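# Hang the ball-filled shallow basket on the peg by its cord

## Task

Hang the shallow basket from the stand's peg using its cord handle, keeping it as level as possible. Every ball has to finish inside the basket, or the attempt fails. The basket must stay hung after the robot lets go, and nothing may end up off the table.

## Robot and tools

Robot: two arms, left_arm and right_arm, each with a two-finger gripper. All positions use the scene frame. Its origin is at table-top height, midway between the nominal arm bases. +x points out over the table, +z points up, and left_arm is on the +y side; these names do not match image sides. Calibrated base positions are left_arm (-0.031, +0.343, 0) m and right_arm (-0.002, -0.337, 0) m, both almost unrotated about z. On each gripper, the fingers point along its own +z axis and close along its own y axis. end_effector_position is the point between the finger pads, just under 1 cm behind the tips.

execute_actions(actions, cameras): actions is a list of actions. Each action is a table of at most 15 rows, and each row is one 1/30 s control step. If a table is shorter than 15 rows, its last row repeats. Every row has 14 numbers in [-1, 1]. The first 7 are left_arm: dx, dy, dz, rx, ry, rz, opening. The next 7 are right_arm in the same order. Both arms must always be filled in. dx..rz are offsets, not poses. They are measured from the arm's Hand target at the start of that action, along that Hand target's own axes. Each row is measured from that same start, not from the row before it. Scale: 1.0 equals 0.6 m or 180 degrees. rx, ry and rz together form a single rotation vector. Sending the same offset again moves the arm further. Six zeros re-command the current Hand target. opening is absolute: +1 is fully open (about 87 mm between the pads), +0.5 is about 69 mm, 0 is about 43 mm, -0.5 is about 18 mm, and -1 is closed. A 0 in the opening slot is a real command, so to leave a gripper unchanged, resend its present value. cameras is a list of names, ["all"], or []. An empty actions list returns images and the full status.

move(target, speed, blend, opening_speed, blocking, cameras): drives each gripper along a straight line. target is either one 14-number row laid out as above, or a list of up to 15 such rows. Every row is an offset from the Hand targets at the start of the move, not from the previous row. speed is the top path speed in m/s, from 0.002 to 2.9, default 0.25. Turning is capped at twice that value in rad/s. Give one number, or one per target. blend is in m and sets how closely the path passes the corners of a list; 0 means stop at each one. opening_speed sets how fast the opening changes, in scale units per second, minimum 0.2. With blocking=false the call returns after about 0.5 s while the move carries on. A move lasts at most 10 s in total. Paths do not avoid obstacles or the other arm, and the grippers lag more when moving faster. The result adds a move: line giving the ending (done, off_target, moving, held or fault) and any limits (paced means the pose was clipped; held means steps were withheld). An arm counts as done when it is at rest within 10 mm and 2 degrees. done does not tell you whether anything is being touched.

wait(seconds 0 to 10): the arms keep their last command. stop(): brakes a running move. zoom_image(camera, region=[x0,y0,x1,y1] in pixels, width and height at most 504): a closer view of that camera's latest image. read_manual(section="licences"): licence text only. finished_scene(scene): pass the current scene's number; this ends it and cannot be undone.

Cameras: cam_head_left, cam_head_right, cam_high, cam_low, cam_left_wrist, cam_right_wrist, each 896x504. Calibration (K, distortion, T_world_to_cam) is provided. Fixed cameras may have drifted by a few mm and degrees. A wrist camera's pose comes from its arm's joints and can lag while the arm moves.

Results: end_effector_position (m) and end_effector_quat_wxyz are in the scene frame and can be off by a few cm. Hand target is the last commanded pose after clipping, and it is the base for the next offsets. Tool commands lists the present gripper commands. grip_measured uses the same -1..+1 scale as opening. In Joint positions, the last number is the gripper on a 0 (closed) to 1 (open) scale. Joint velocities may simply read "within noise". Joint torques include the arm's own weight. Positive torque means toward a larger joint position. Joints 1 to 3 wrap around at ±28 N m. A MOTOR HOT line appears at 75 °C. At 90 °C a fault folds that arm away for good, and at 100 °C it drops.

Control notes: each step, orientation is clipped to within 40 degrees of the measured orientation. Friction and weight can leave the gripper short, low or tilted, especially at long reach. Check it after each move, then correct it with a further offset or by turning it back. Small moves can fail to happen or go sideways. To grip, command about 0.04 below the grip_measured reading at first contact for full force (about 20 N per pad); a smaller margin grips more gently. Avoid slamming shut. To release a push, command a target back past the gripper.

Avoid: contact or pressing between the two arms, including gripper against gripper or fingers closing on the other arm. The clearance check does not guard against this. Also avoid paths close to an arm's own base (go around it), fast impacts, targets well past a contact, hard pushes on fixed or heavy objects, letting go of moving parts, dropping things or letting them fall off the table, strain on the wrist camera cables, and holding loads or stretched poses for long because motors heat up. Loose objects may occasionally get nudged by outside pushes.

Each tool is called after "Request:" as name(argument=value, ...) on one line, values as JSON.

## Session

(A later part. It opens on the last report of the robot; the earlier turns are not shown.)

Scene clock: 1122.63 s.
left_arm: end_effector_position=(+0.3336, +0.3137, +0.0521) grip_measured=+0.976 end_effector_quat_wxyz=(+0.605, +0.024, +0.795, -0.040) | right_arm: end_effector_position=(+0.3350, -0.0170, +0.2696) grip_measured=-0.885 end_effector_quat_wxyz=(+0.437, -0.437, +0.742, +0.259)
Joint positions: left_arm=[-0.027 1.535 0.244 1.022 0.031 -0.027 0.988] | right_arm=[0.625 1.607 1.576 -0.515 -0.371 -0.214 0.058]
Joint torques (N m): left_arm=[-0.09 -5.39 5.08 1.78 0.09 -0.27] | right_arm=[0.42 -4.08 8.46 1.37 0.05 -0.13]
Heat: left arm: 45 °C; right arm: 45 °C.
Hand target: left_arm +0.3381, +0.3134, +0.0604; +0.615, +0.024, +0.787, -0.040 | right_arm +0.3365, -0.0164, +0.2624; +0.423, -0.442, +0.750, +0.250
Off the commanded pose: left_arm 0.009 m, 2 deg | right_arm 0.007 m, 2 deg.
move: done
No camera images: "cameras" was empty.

Request:
wait(seconds=0.2, cameras=["cam_right_wrist", "cam_head_left", "cam_head_right"])

Request:
zoom_image(camera="cam_head_left", region=[370, 230, 410, 270])

Request:
zoom_image(camera="cam_head_left", region=[450, 270, 490, 310])

Request:
zoom_image(camera="cam_head_right", region=[372, 230, 412, 270])

Request:
zoom_image(camera="cam_head_right", region=[444, 274, 484, 314])

Scene clock: 1129.87 s.
left_arm: end_effector_position=(+0.3336, +0.3137, +0.0521) grip_measured=+0.976 end_effector_quat_wxyz=(+0.605, +0.024, +0.795, -0.040) | right_arm: end_effector_position=(+0.3350, -0.0170, +0.2696) grip_measured=-0.885 end_effector_quat_wxyz=(+0.437, -0.437, +0.742, +0.259)
Joint positions: left_arm=[-0.027 1.535 0.244 1.022 0.031 -0.027 0.988] | right_arm=[0.625 1.607 1.576 -0.515 -0.371 -0.214 0.058]
Joint torques (N m): left_arm=[-0.18 -5.44 5.09 1.76 0.1 -0.26] | right_arm=[0.38 -4.14 8.44 1.36 0.05 -0.14]
Heat: left arm: 45 °C; right arm: 45 °C.
Hand target: left_arm +0.3381, +0.3134, +0.0604; +0.615, +0.024, +0.787, -0.040 | right_arm +0.3365, -0.0164, +0.2624; +0.423, -0.442, +0.750, +0.250
Tool commands: left_gripper/opening=+1.0 right_gripper/opening=-1.0
Off the commanded pose: left_arm 0.009 m, 2 deg | right_arm 0.007 m, 2 deg.
wait: 0.20 s; at rest from the start
camera_calibration:
cam_right_wrist: T_world_to_cam=[[0.878536, -0.477488, 0.0134285, -0.310052], [-0.464556, -0.860609, -0.208665, 0.221435], [0.111192, 0.177081, -0.977895, 0.375148], [0, 0, 0, 1]] pos_world=[0.333547, -0.0239092, 0.417225]
Images, in order (width x height): cam_head_left 896x504, cam_head_right 896x504, cam_right_wrist 896x504.

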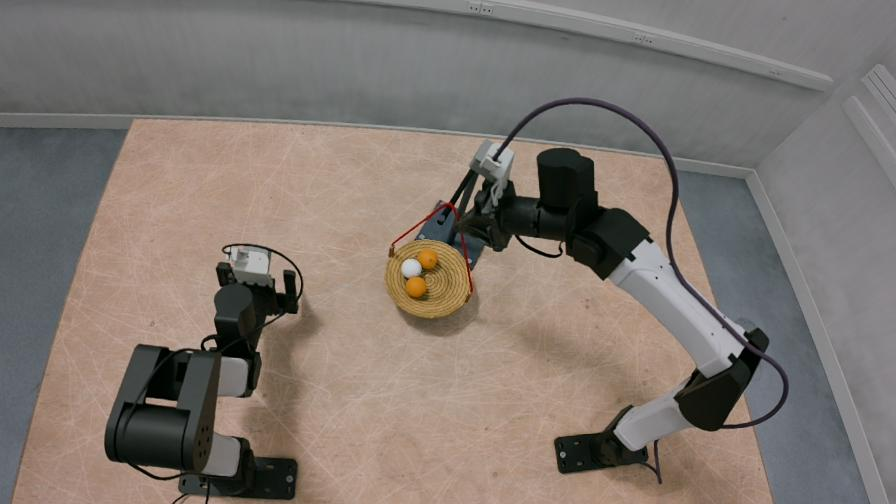

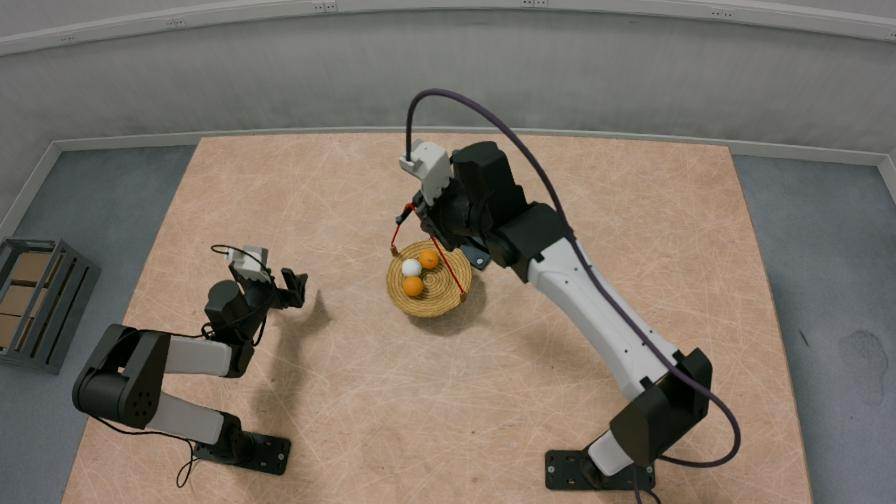

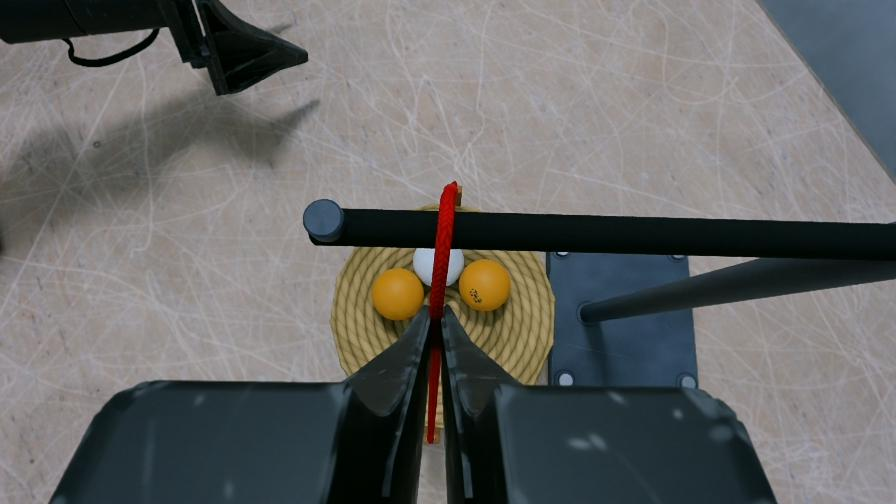

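Scaled by 12.600 from the camera's 896x504 image, which has a finer 1280x720 frame.

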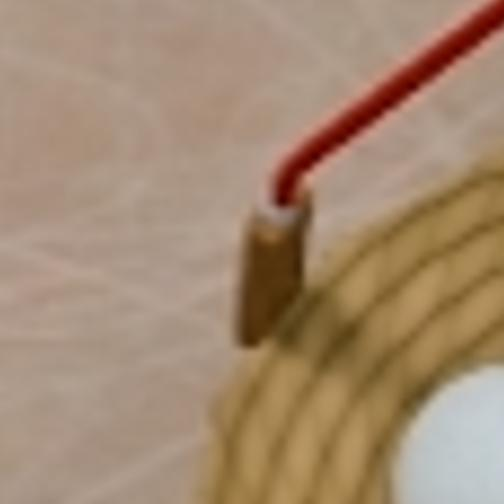

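Scaled by 12.600 from the camera's 896x504 image, which has a finer 1280x720 frame.

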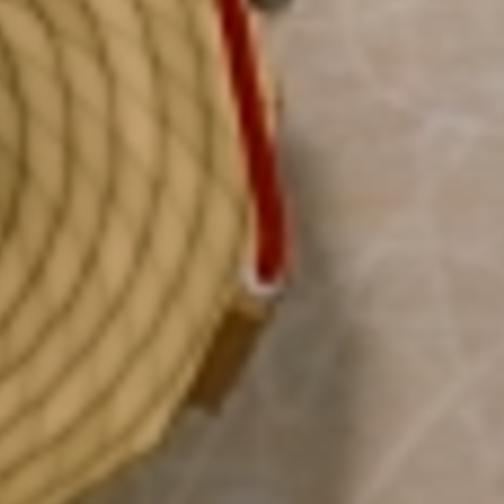

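Scaled by 12.600 from the camera's 896x504 image, which has a finer 1280x720 frame.

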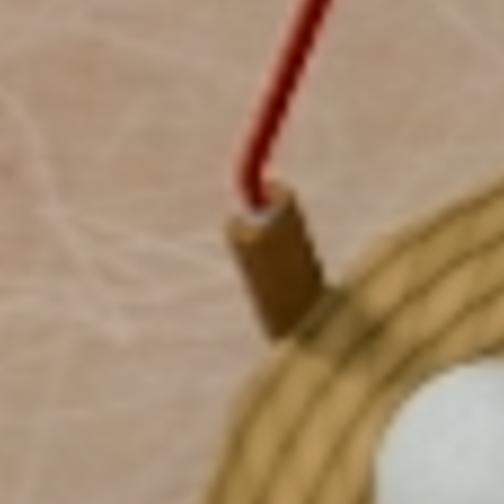

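Scaled by 12.600 from the camera's 896x504 image, which has a finer 1280x720 frame.

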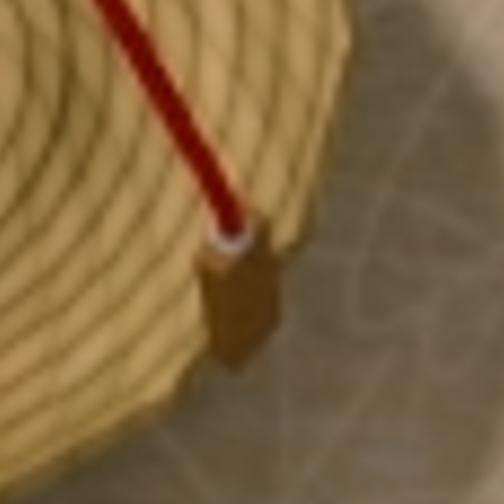

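Request:
move(target=[0,0,0,0,0,0,1.0, 0.0067,0,0,0,0.0051,0,-1.0], speed=0.03, cameras=["cam_right_wrist", "cam_head_left", "cam_head_right"])

Request:
zoom_image(camera="cam_head_left", region=[370, 230, 410, 270])

Request:
zoom_image(camera="cam_head_left", region=[450, 270, 490, 310])

Request:
zoom_image(camera="cam_head_right", region=[372, 230, 412, 270])

Request:
zoom_image(camera="cam_head_right", region=[444, 274, 484, 314])

Scene clock: 1154.07 s.
left_arm: end_effector_position=(+0.3336, +0.3137, +0.0521) grip_measured=+0.976 end_effector_quat_wxyz=(+0.605, +0.024, +0.795, -0.040) | right_arm: end_effector_position=(+0.3346, -0.0180, +0.2682) grip_measured=-0.885 end_effector_quat_wxyz=(+0.435, -0.439, +0.744, +0.256)
Joint positions: left_arm=[-0.027 1.535 0.244 1.022 0.031 -0.027 0.988] | right_arm=[0.625 1.607 1.576 -0.522 -0.368 -0.219 0.058]
Joint torques (N m): left_arm=[-0.25 -5.29 4.97 1.76 0.1 -0.25] | right_arm=[0.38 -3.9 8.53 1.3 0.05 -0.13]
Heat: left arm: 45 °C; right arm: 46 °C.
Hand target: left_arm +0.3381, +0.3134, +0.0604; +0.615, +0.024, +0.787, -0.040 | right_arm +0.3356, -0.0182, +0.2590; +0.417, -0.444, +0.754, +0.246
Off the commanded pose: left_arm 0.009 m, 2 deg | right_arm 0.009 m, 3 deg.
move: off_target (right_arm)
camera_calibration:
cam_right_wrist: T_world_to_cam=[[0.878697, -0.477099, 0.0163432, -0.311065], [-0.464463, -0.862332, -0.201636, 0.218146], [0.110294, 0.169586, -0.979324, 0.374501], [0, 0, 0, 1]] pos_world=[0.333347, -0.0238051, 0.415828]
Images, in order (width x height): cam_head_left 896x504, cam_head_right 896x504, cam_right_wrist 896x504.

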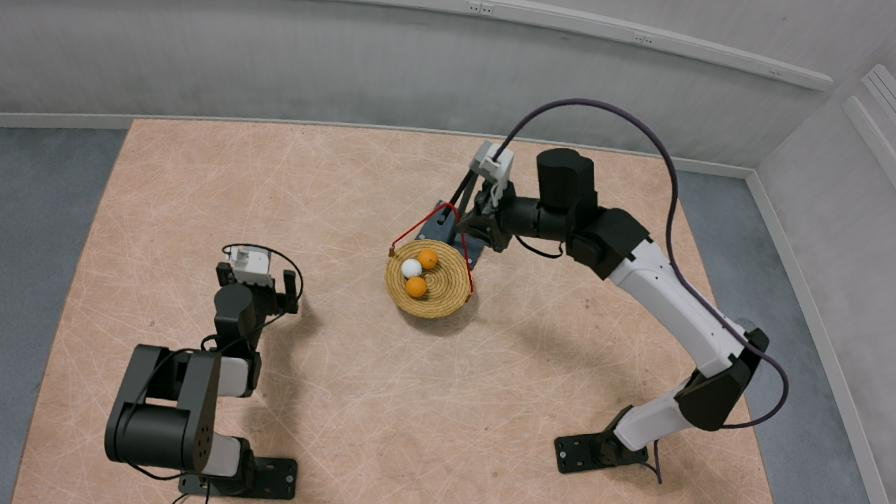

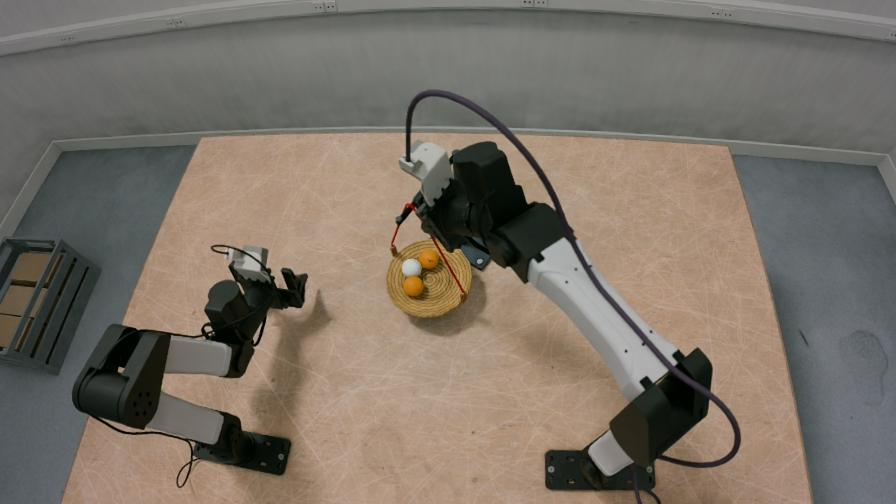

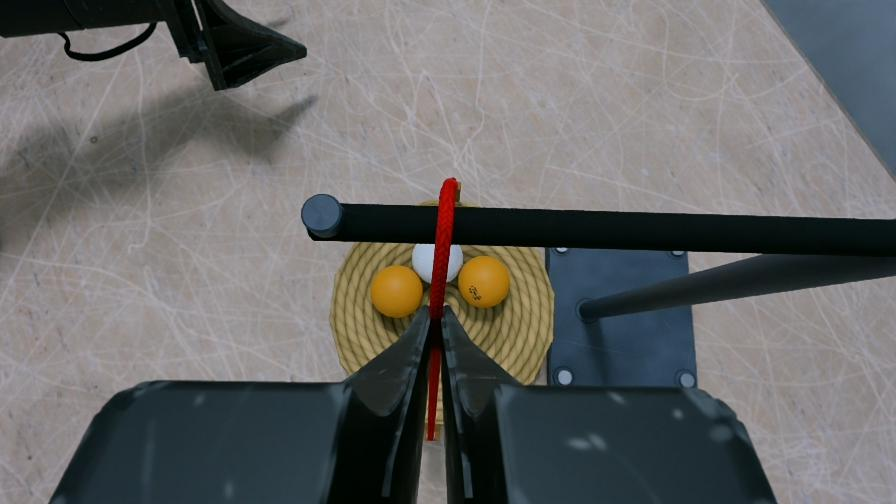

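Scaled by 12.600 from the camera's 896x504 image, which has a finer 1280x720 frame.

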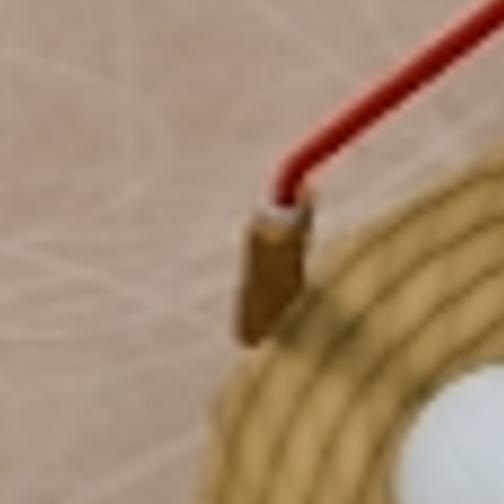

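Scaled by 12.600 from the camera's 896x504 image, which has a finer 1280x720 frame.

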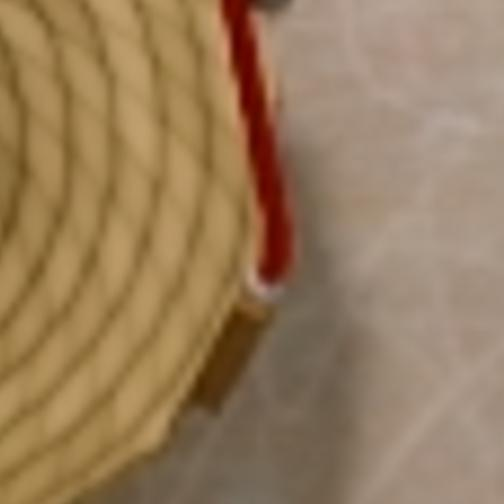

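Scaled by 12.600 from the camera's 896x504 image, which has a finer 1280x720 frame.

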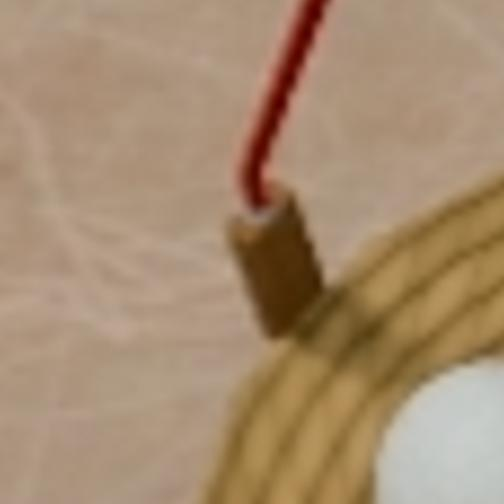

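Scaled by 12.600 from the camera's 896x504 image, which has a finer 1280x720 frame.

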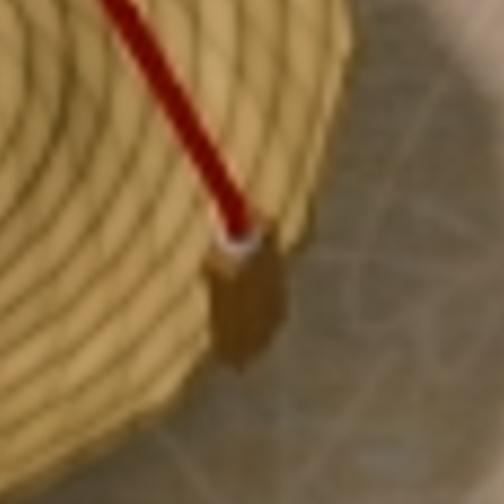

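Request:
move(target=[0,0,0,0,0,0,1.0, 0.0067,0,0,0,0.0045,0,-1.0], speed=0.03, cameras=["cam_right_wrist", "cam_head_left", "cam_head_right"])

Request:
zoom_image(camera="cam_head_left", region=[370, 230, 410, 270])

Request:
zoom_image(camera="cam_head_left", region=[450, 270, 490, 310])

Request:
zoom_image(camera="cam_head_right", region=[372, 230, 412, 270])

Request:
zoom_image(camera="cam_head_right", region=[444, 274, 484, 314])

Scene clock: 1175.97 s.
left_arm: end_effector_position=(+0.3336, +0.3137, +0.0521) grip_measured=+0.976 end_effector_quat_wxyz=(+0.605, +0.024, +0.795, -0.040) | right_arm: end_effector_position=(+0.3339, -0.0193, +0.2664) grip_measured=-0.885 end_effector_quat_wxyz=(+0.432, -0.441, +0.745, +0.254)
Joint positions: left_arm=[-0.027 1.535 0.244 1.022 0.031 -0.027 0.988] | right_arm=[0.625 1.607 1.576 -0.532 -0.366 -0.225 0.058]
Joint torques (N m): left_arm=[-0.29 -5.39 5.12 1.79 0.1 -0.26] | right_arm=[0.34 -3.89 8.35 1.27 0.07 -0.13]
Heat: left arm: 45 °C; right arm: 46 °C.
Hand target: left_arm +0.3381, +0.3134, +0.0604; +0.615, +0.024, +0.787, -0.040 | right_arm +0.3345, -0.0201, +0.2555; +0.412, -0.446, +0.757, +0.243
Off the commanded pose: left_arm 0.009 m, 2 deg | right_arm 0.011 m, 3 deg.
move: off_target (right_arm)
camera_calibration:
cam_right_wrist: T_world_to_cam=[[0.879065, -0.476359, 0.018107, -0.311606], [-0.464449, -0.864407, -0.192584, 0.213847], [0.107391, 0.160884, -0.981113, 0.374274], [0, 0, 0, 1]] pos_world=[0.333049, -0.0238002, 0.414031]
Images, in order (width x height): cam_head_left 896x504, cam_head_right 896x504, cam_right_wrist 896x504.

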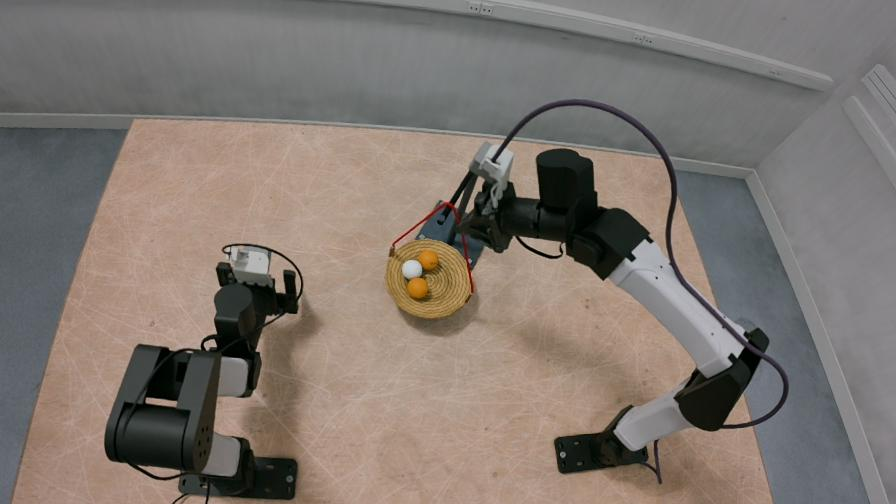

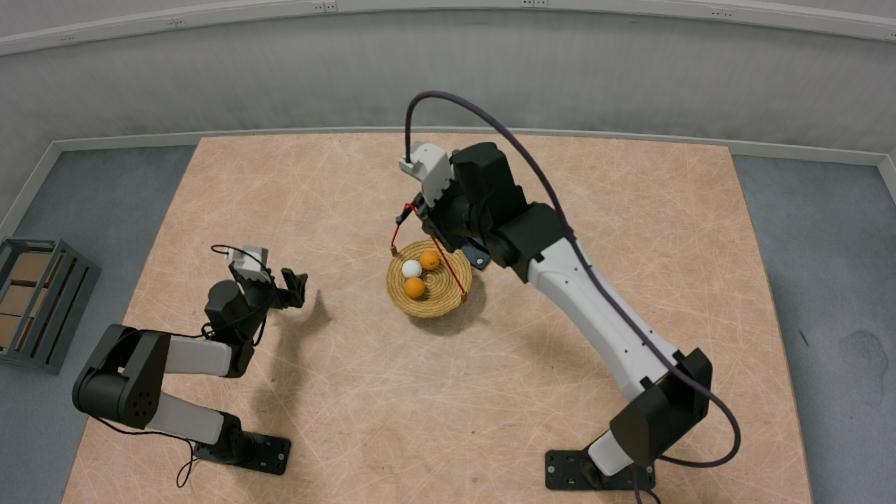

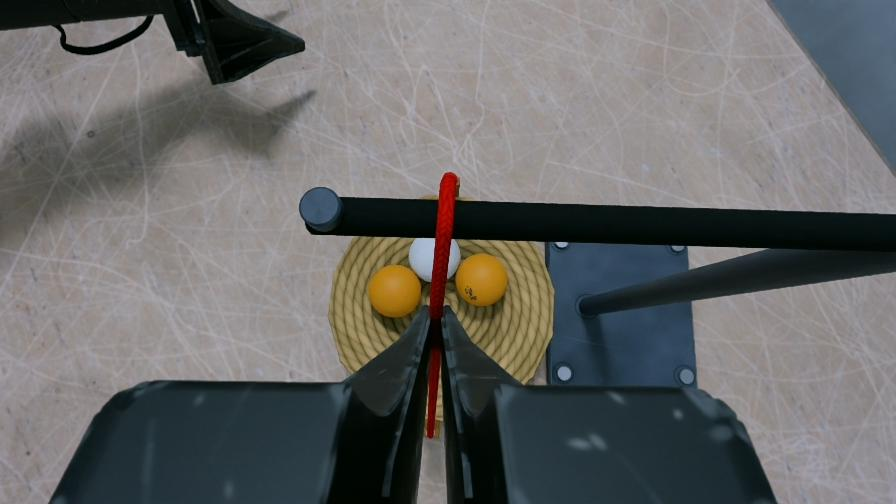

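Scaled by 12.600 from the camera's 896x504 image, which has a finer 1280x720 frame.

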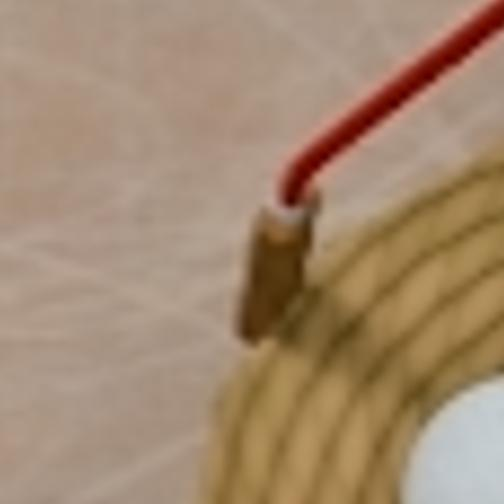

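Scaled by 12.600 from the camera's 896x504 image, which has a finer 1280x720 frame.

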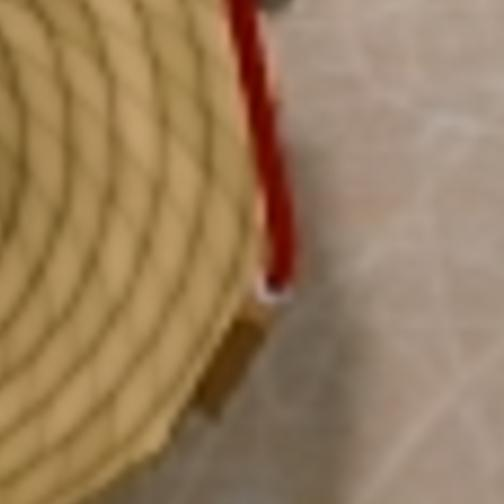

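Scaled by 12.600 from the camera's 896x504 image, which has a finer 1280x720 frame.

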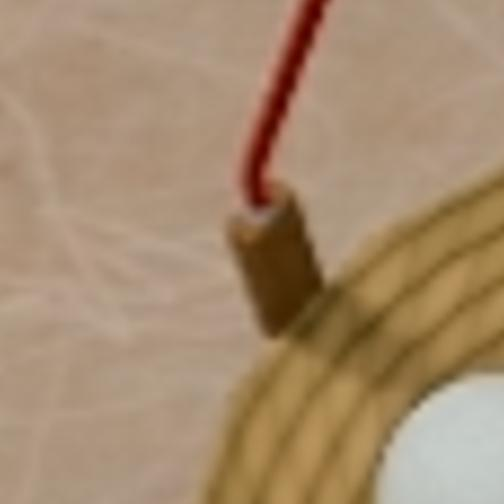

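Scaled by 12.600 from the camera's 896x504 image, which has a finer 1280x720 frame.

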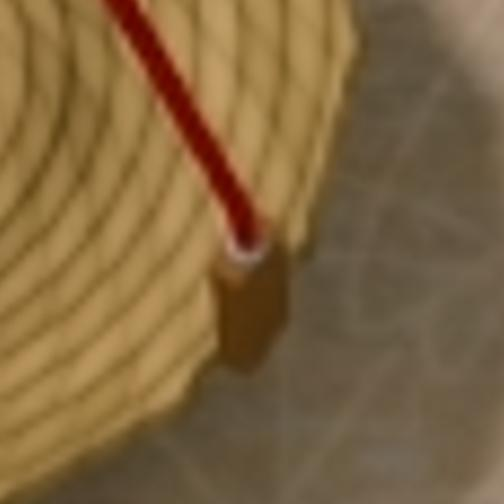

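Request:
move(target=[0,0,0,0,0,0,1.0, 0,0,0,0,0,0,-0.6], speed=0.03, opening_speed=0.3, cameras=["cam_right_wrist"])

Request:
wait(seconds=2.5, cameras=["cam_head_left", "cam_head_right", "cam_right_wrist"])

Request:
zoom_image(camera="cam_head_left", region=[370, 230, 410, 270])

Request:
zoom_image(camera="cam_head_left", region=[450, 270, 490, 310])

Request:
zoom_image(camera="cam_head_right", region=[372, 230, 412, 270])

Request:
zoom_image(camera="cam_head_right", region=[444, 274, 484, 314])

Scene clock: 1201.47 s.
left_arm: end_effector_position=(+0.3336, +0.3137, +0.0521) grip_measured=+0.976 end_effector_quat_wxyz=(+0.605, +0.024, +0.795, -0.040) | right_arm: end_effector_position=(+0.3305, -0.0227, +0.2551) grip_measured=-0.600 end_effector_quat_wxyz=(+0.411, -0.441, +0.757, +0.250)
Joint positions: left_arm=[-0.027 1.535 0.244 1.022 0.031 -0.027 0.988] | right_arm=[0.625 1.617 1.576 -0.57 -0.362 -0.225 0.2]
Joint torques (N m): left_arm=[-0.21 -5.27 5.04 1.79 0.07 -0.27] | right_arm=[0.35 -4.63 8.44 1.57 0.03 -0.13]
Heat: left arm: 45 °C; right arm: 47 °C.
Hand target: left_arm +0.3381, +0.3134, +0.0604; +0.615, +0.024, +0.787, -0.040 | right_arm +0.3345, -0.0201, +0.2556; +0.412, -0.446, +0.756, +0.243
Off the commanded pose: left_arm 0.009 m, 2 deg | right_arm 0.005 m, 1 deg.
move: done
camera_calibration:
cam_right_wrist: T_world_to_cam=[[0.877848, -0.47894, 0.000322066, -0.305133], [-0.473573, -0.86811, -0.14871, 0.198891], [0.0715029, 0.130392, -0.988881, 0.377354], [0, 0, 0, 1]] pos_world=[0.335068, -0.0226847, 0.402833]
Images, in order (width x height): cam_right_wrist 896x504.

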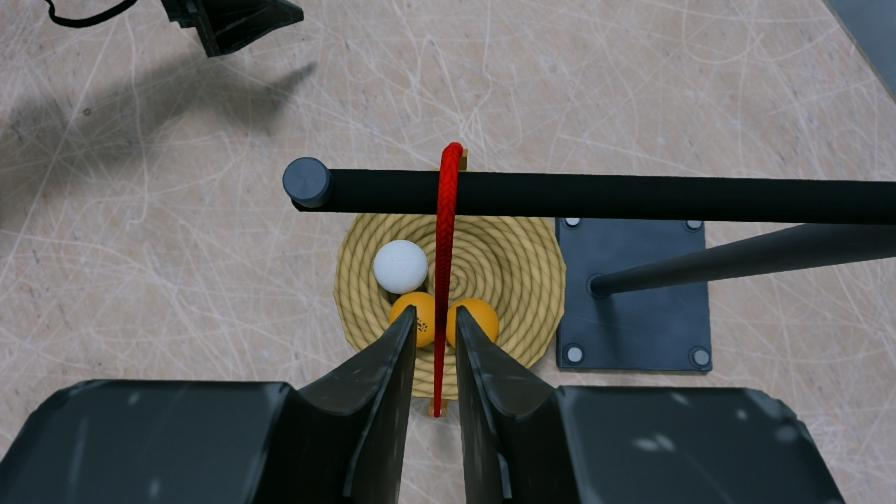

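Scene clock: 1203.97 s.
left_arm: end_effector_position=(+0.3336, +0.3137, +0.0521) grip_measured=+0.976 end_effector_quat_wxyz=(+0.605, +0.024, +0.795, -0.040) | right_arm: end_effector_position=(+0.3305, -0.0227, +0.2551) grip_measured=-0.600 end_effector_quat_wxyz=(+0.411, -0.441, +0.757, +0.250)
Joint positions: left_arm=[-0.027 1.535 0.244 1.022 0.031 -0.027 0.988] | right_arm=[0.625 1.617 1.576 -0.57 -0.362 -0.225 0.2]
Joint torques (N m): left_arm=[-0.25 -5.23 5.09 1.79 0.09 -0.25] | right_arm=[0.34 -4.67 8.43 1.56 0.02 -0.14]
Heat: left arm: 45 °C; right arm: 47 °C.
Hand target: left_arm +0.3381, +0.3134, +0.0604; +0.615, +0.024, +0.787, -0.040 | right_arm +0.3345, -0.0201, +0.2556; +0.412, -0.446, +0.756, +0.243
Tool commands: left_gripper/opening=+1.0 right_gripper/opening=-0.6
Off the commanded pose: left_arm 0.009 m, 2 deg | right_arm 0.005 m, 1 deg.
wait: 2.50 s; at rest by 0.17 s
camera_calibration:
cam_right_wrist: T_world_to_cam=[[0.877848, -0.47894, 0.000322066, -0.305133], [-0.473573, -0.86811, -0.14871, 0.198891], [0.0715029, 0.130392, -0.988881, 0.377354], [0, 0, 0, 1]] pos_world=[0.335068, -0.0226847, 0.402833]
Images, in order (width x height): cam_head_left 896x504, cam_head_right 896x504, cam_right_wrist 896x504.

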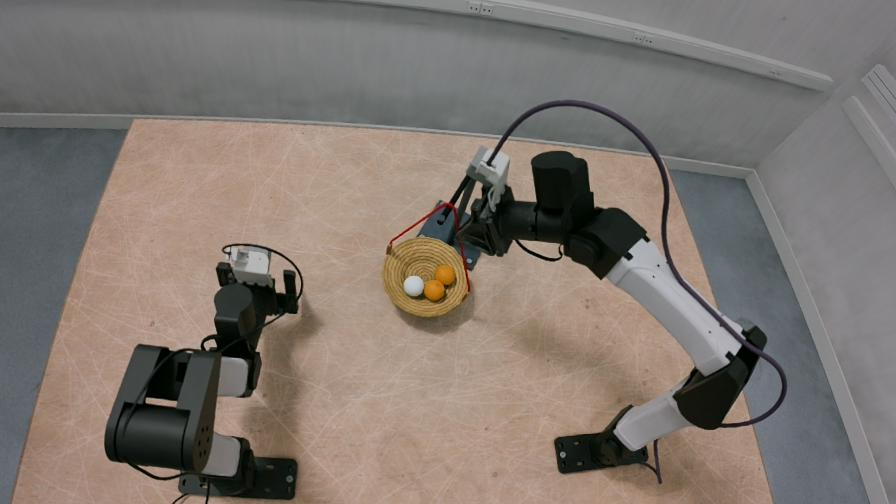

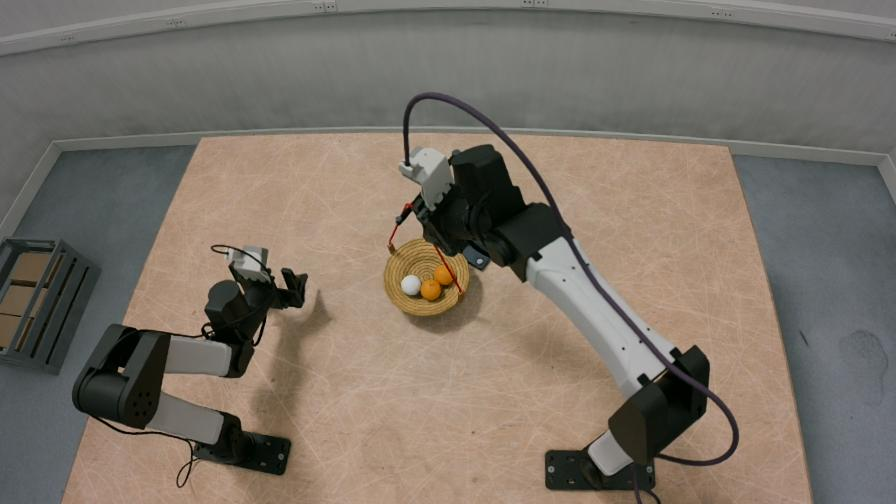

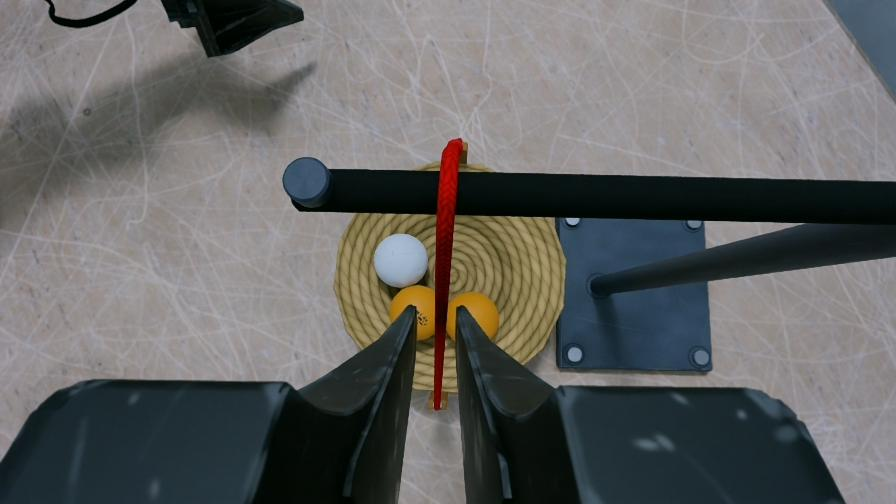

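Scaled by 12.600 from the camera's 896x504 image, which has a finer 1280x720 frame.

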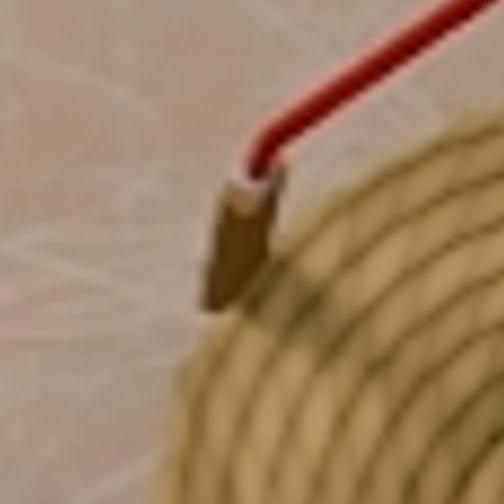

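Scaled by 12.600 from the camera's 896x504 image, which has a finer 1280x720 frame.

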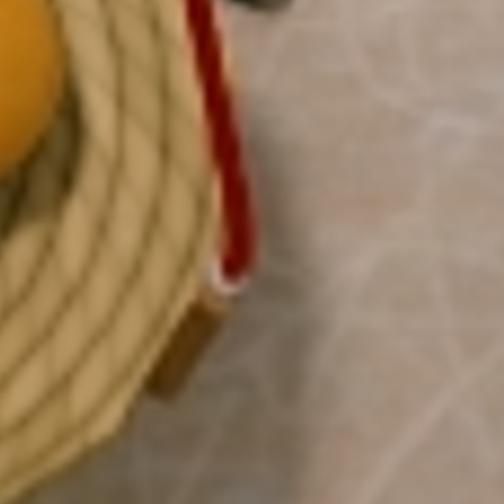

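Scaled by 12.600 from the camera's 896x504 image, which has a finer 1280x720 frame.

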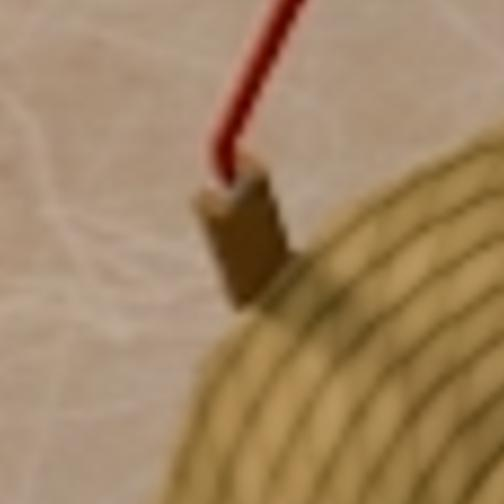

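Scaled by 12.600 from the camera's 896x504 image, which has a finer 1280x720 frame.

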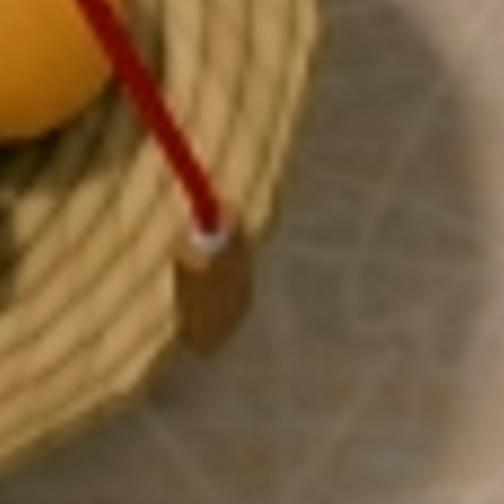

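Request:
wait(seconds=0.1, cameras=["cam_head_left", "cam_head_right", "cam_right_wrist", "cam_low"])

Request:
zoom_image(camera="cam_head_left", region=[370, 230, 410, 270])

Request:
zoom_image(camera="cam_head_left", region=[450, 270, 490, 310])

Request:
zoom_image(camera="cam_head_right", region=[372, 230, 412, 270])

Request:
zoom_image(camera="cam_head_right", region=[444, 274, 484, 314])

Scene clock: 1223.27 s.
left_arm: end_effector_position=(+0.3336, +0.3137, +0.0521) grip_measured=+0.976 end_effector_quat_wxyz=(+0.605, +0.024, +0.795, -0.040) | right_arm: end_effector_position=(+0.3305, -0.0227, +0.2551) grip_measured=-0.600 end_effector_quat_wxyz=(+0.411, -0.441, +0.757, +0.250)
Joint positions: left_arm=[-0.027 1.535 0.244 1.022 0.031 -0.027 0.988] | right_arm=[0.625 1.617 1.576 -0.57 -0.362 -0.225 0.2]
Joint torques (N m): left_arm=[-0.2 -5.29 5.11 1.8 0.08 -0.25] | right_arm=[0.35 -4.6 8.42 1.58 0.03 -0.13]
Heat: left arm: 45 °C; right arm: 47 °C.
Hand target: left_arm +0.3381, +0.3134, +0.0604; +0.615, +0.024, +0.787, -0.040 | right_arm +0.3345, -0.0201, +0.2556; +0.412, -0.446, +0.756, +0.243
Tool commands: left_gripper/opening=+1.0 right_gripper/opening=-0.6
Off the commanded pose: left_arm 0.009 m, 2 deg | right_arm 0.005 m, 1 deg.
wait: 0.10 s; at rest from the start
camera_calibration:
cam_right_wrist: T_world_to_cam=[[0.877848, -0.47894, 0.000322066, -0.305133], [-0.473573, -0.86811, -0.14871, 0.198891], [0.0715029, 0.130392, -0.988881, 0.377354], [0, 0, 0, 1]] pos_world=[0.335068, -0.0226847, 0.402833]
Images, in order (width x height): cam_head_left 896x504, cam_head_right 896x504, cam_low 896x504, cam_right_wrist 896x504.

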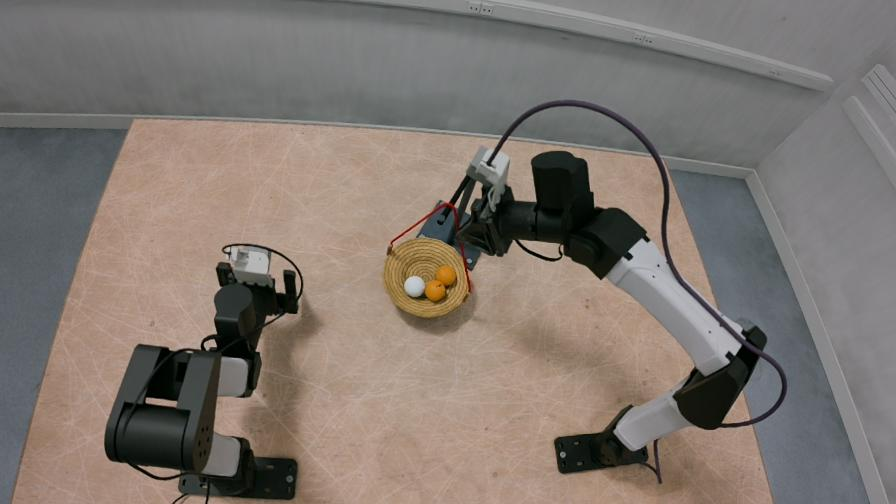

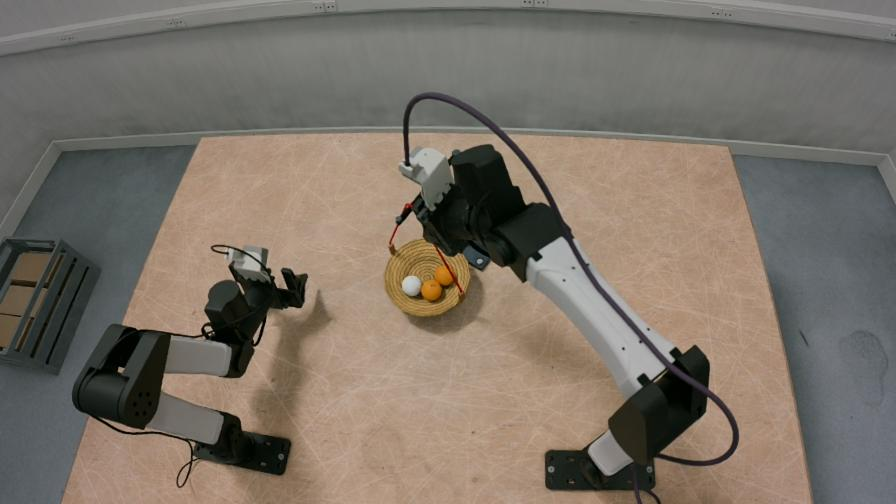

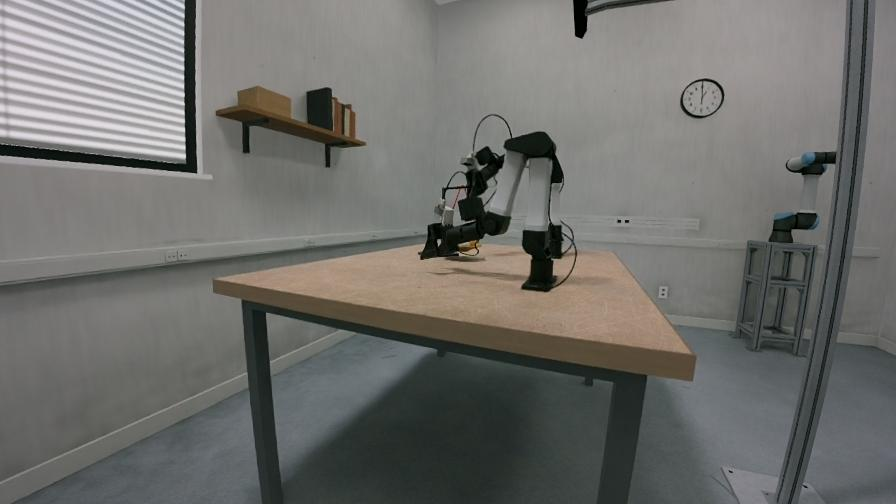

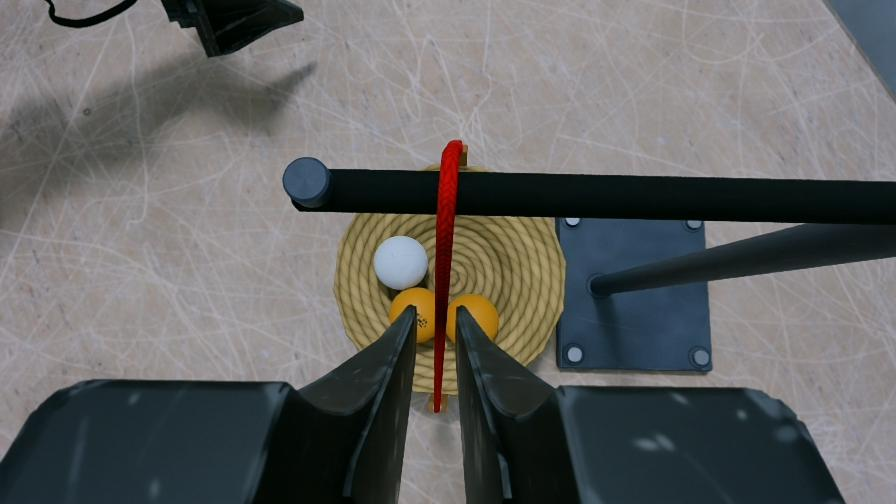

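Scaled by 12.600 from the camera's 896x504 image, which has a finer 1280x720 frame.

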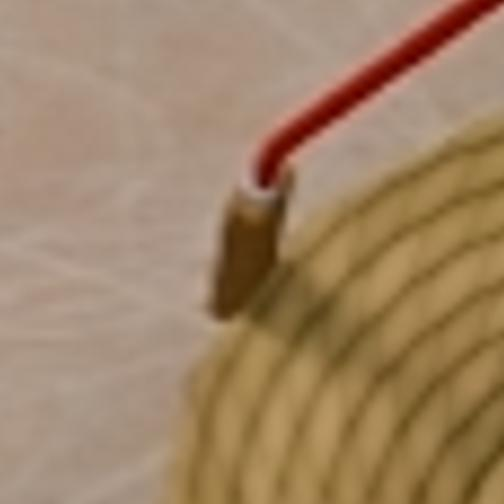

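Scaled by 12.600 from the camera's 896x504 image, which has a finer 1280x720 frame.

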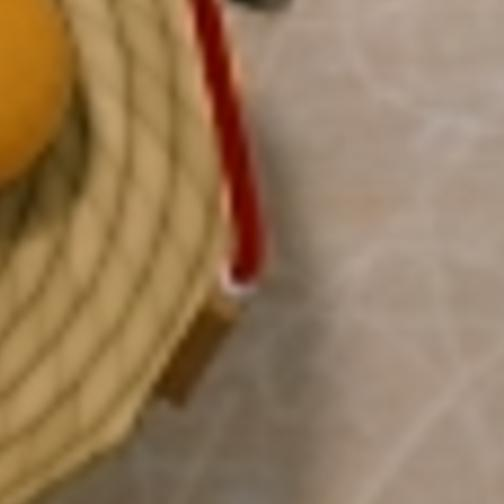

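Scaled by 12.600 from the camera's 896x504 image, which has a finer 1280x720 frame.

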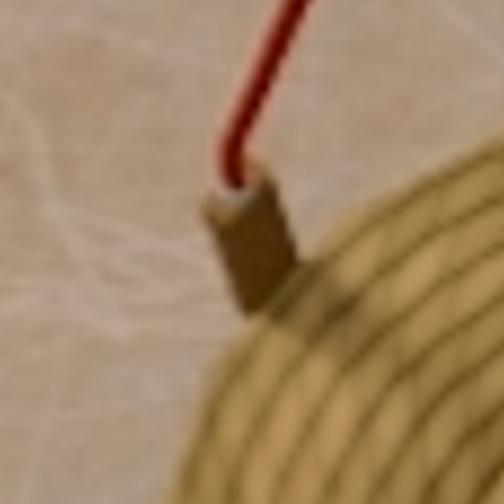

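Scaled by 12.600 from the camera's 896x504 image, which has a finer 1280x720 frame.

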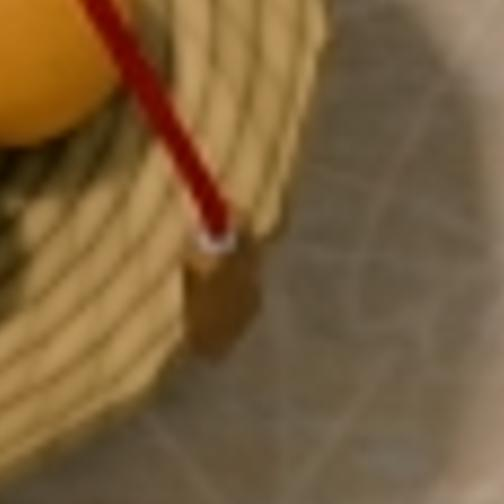

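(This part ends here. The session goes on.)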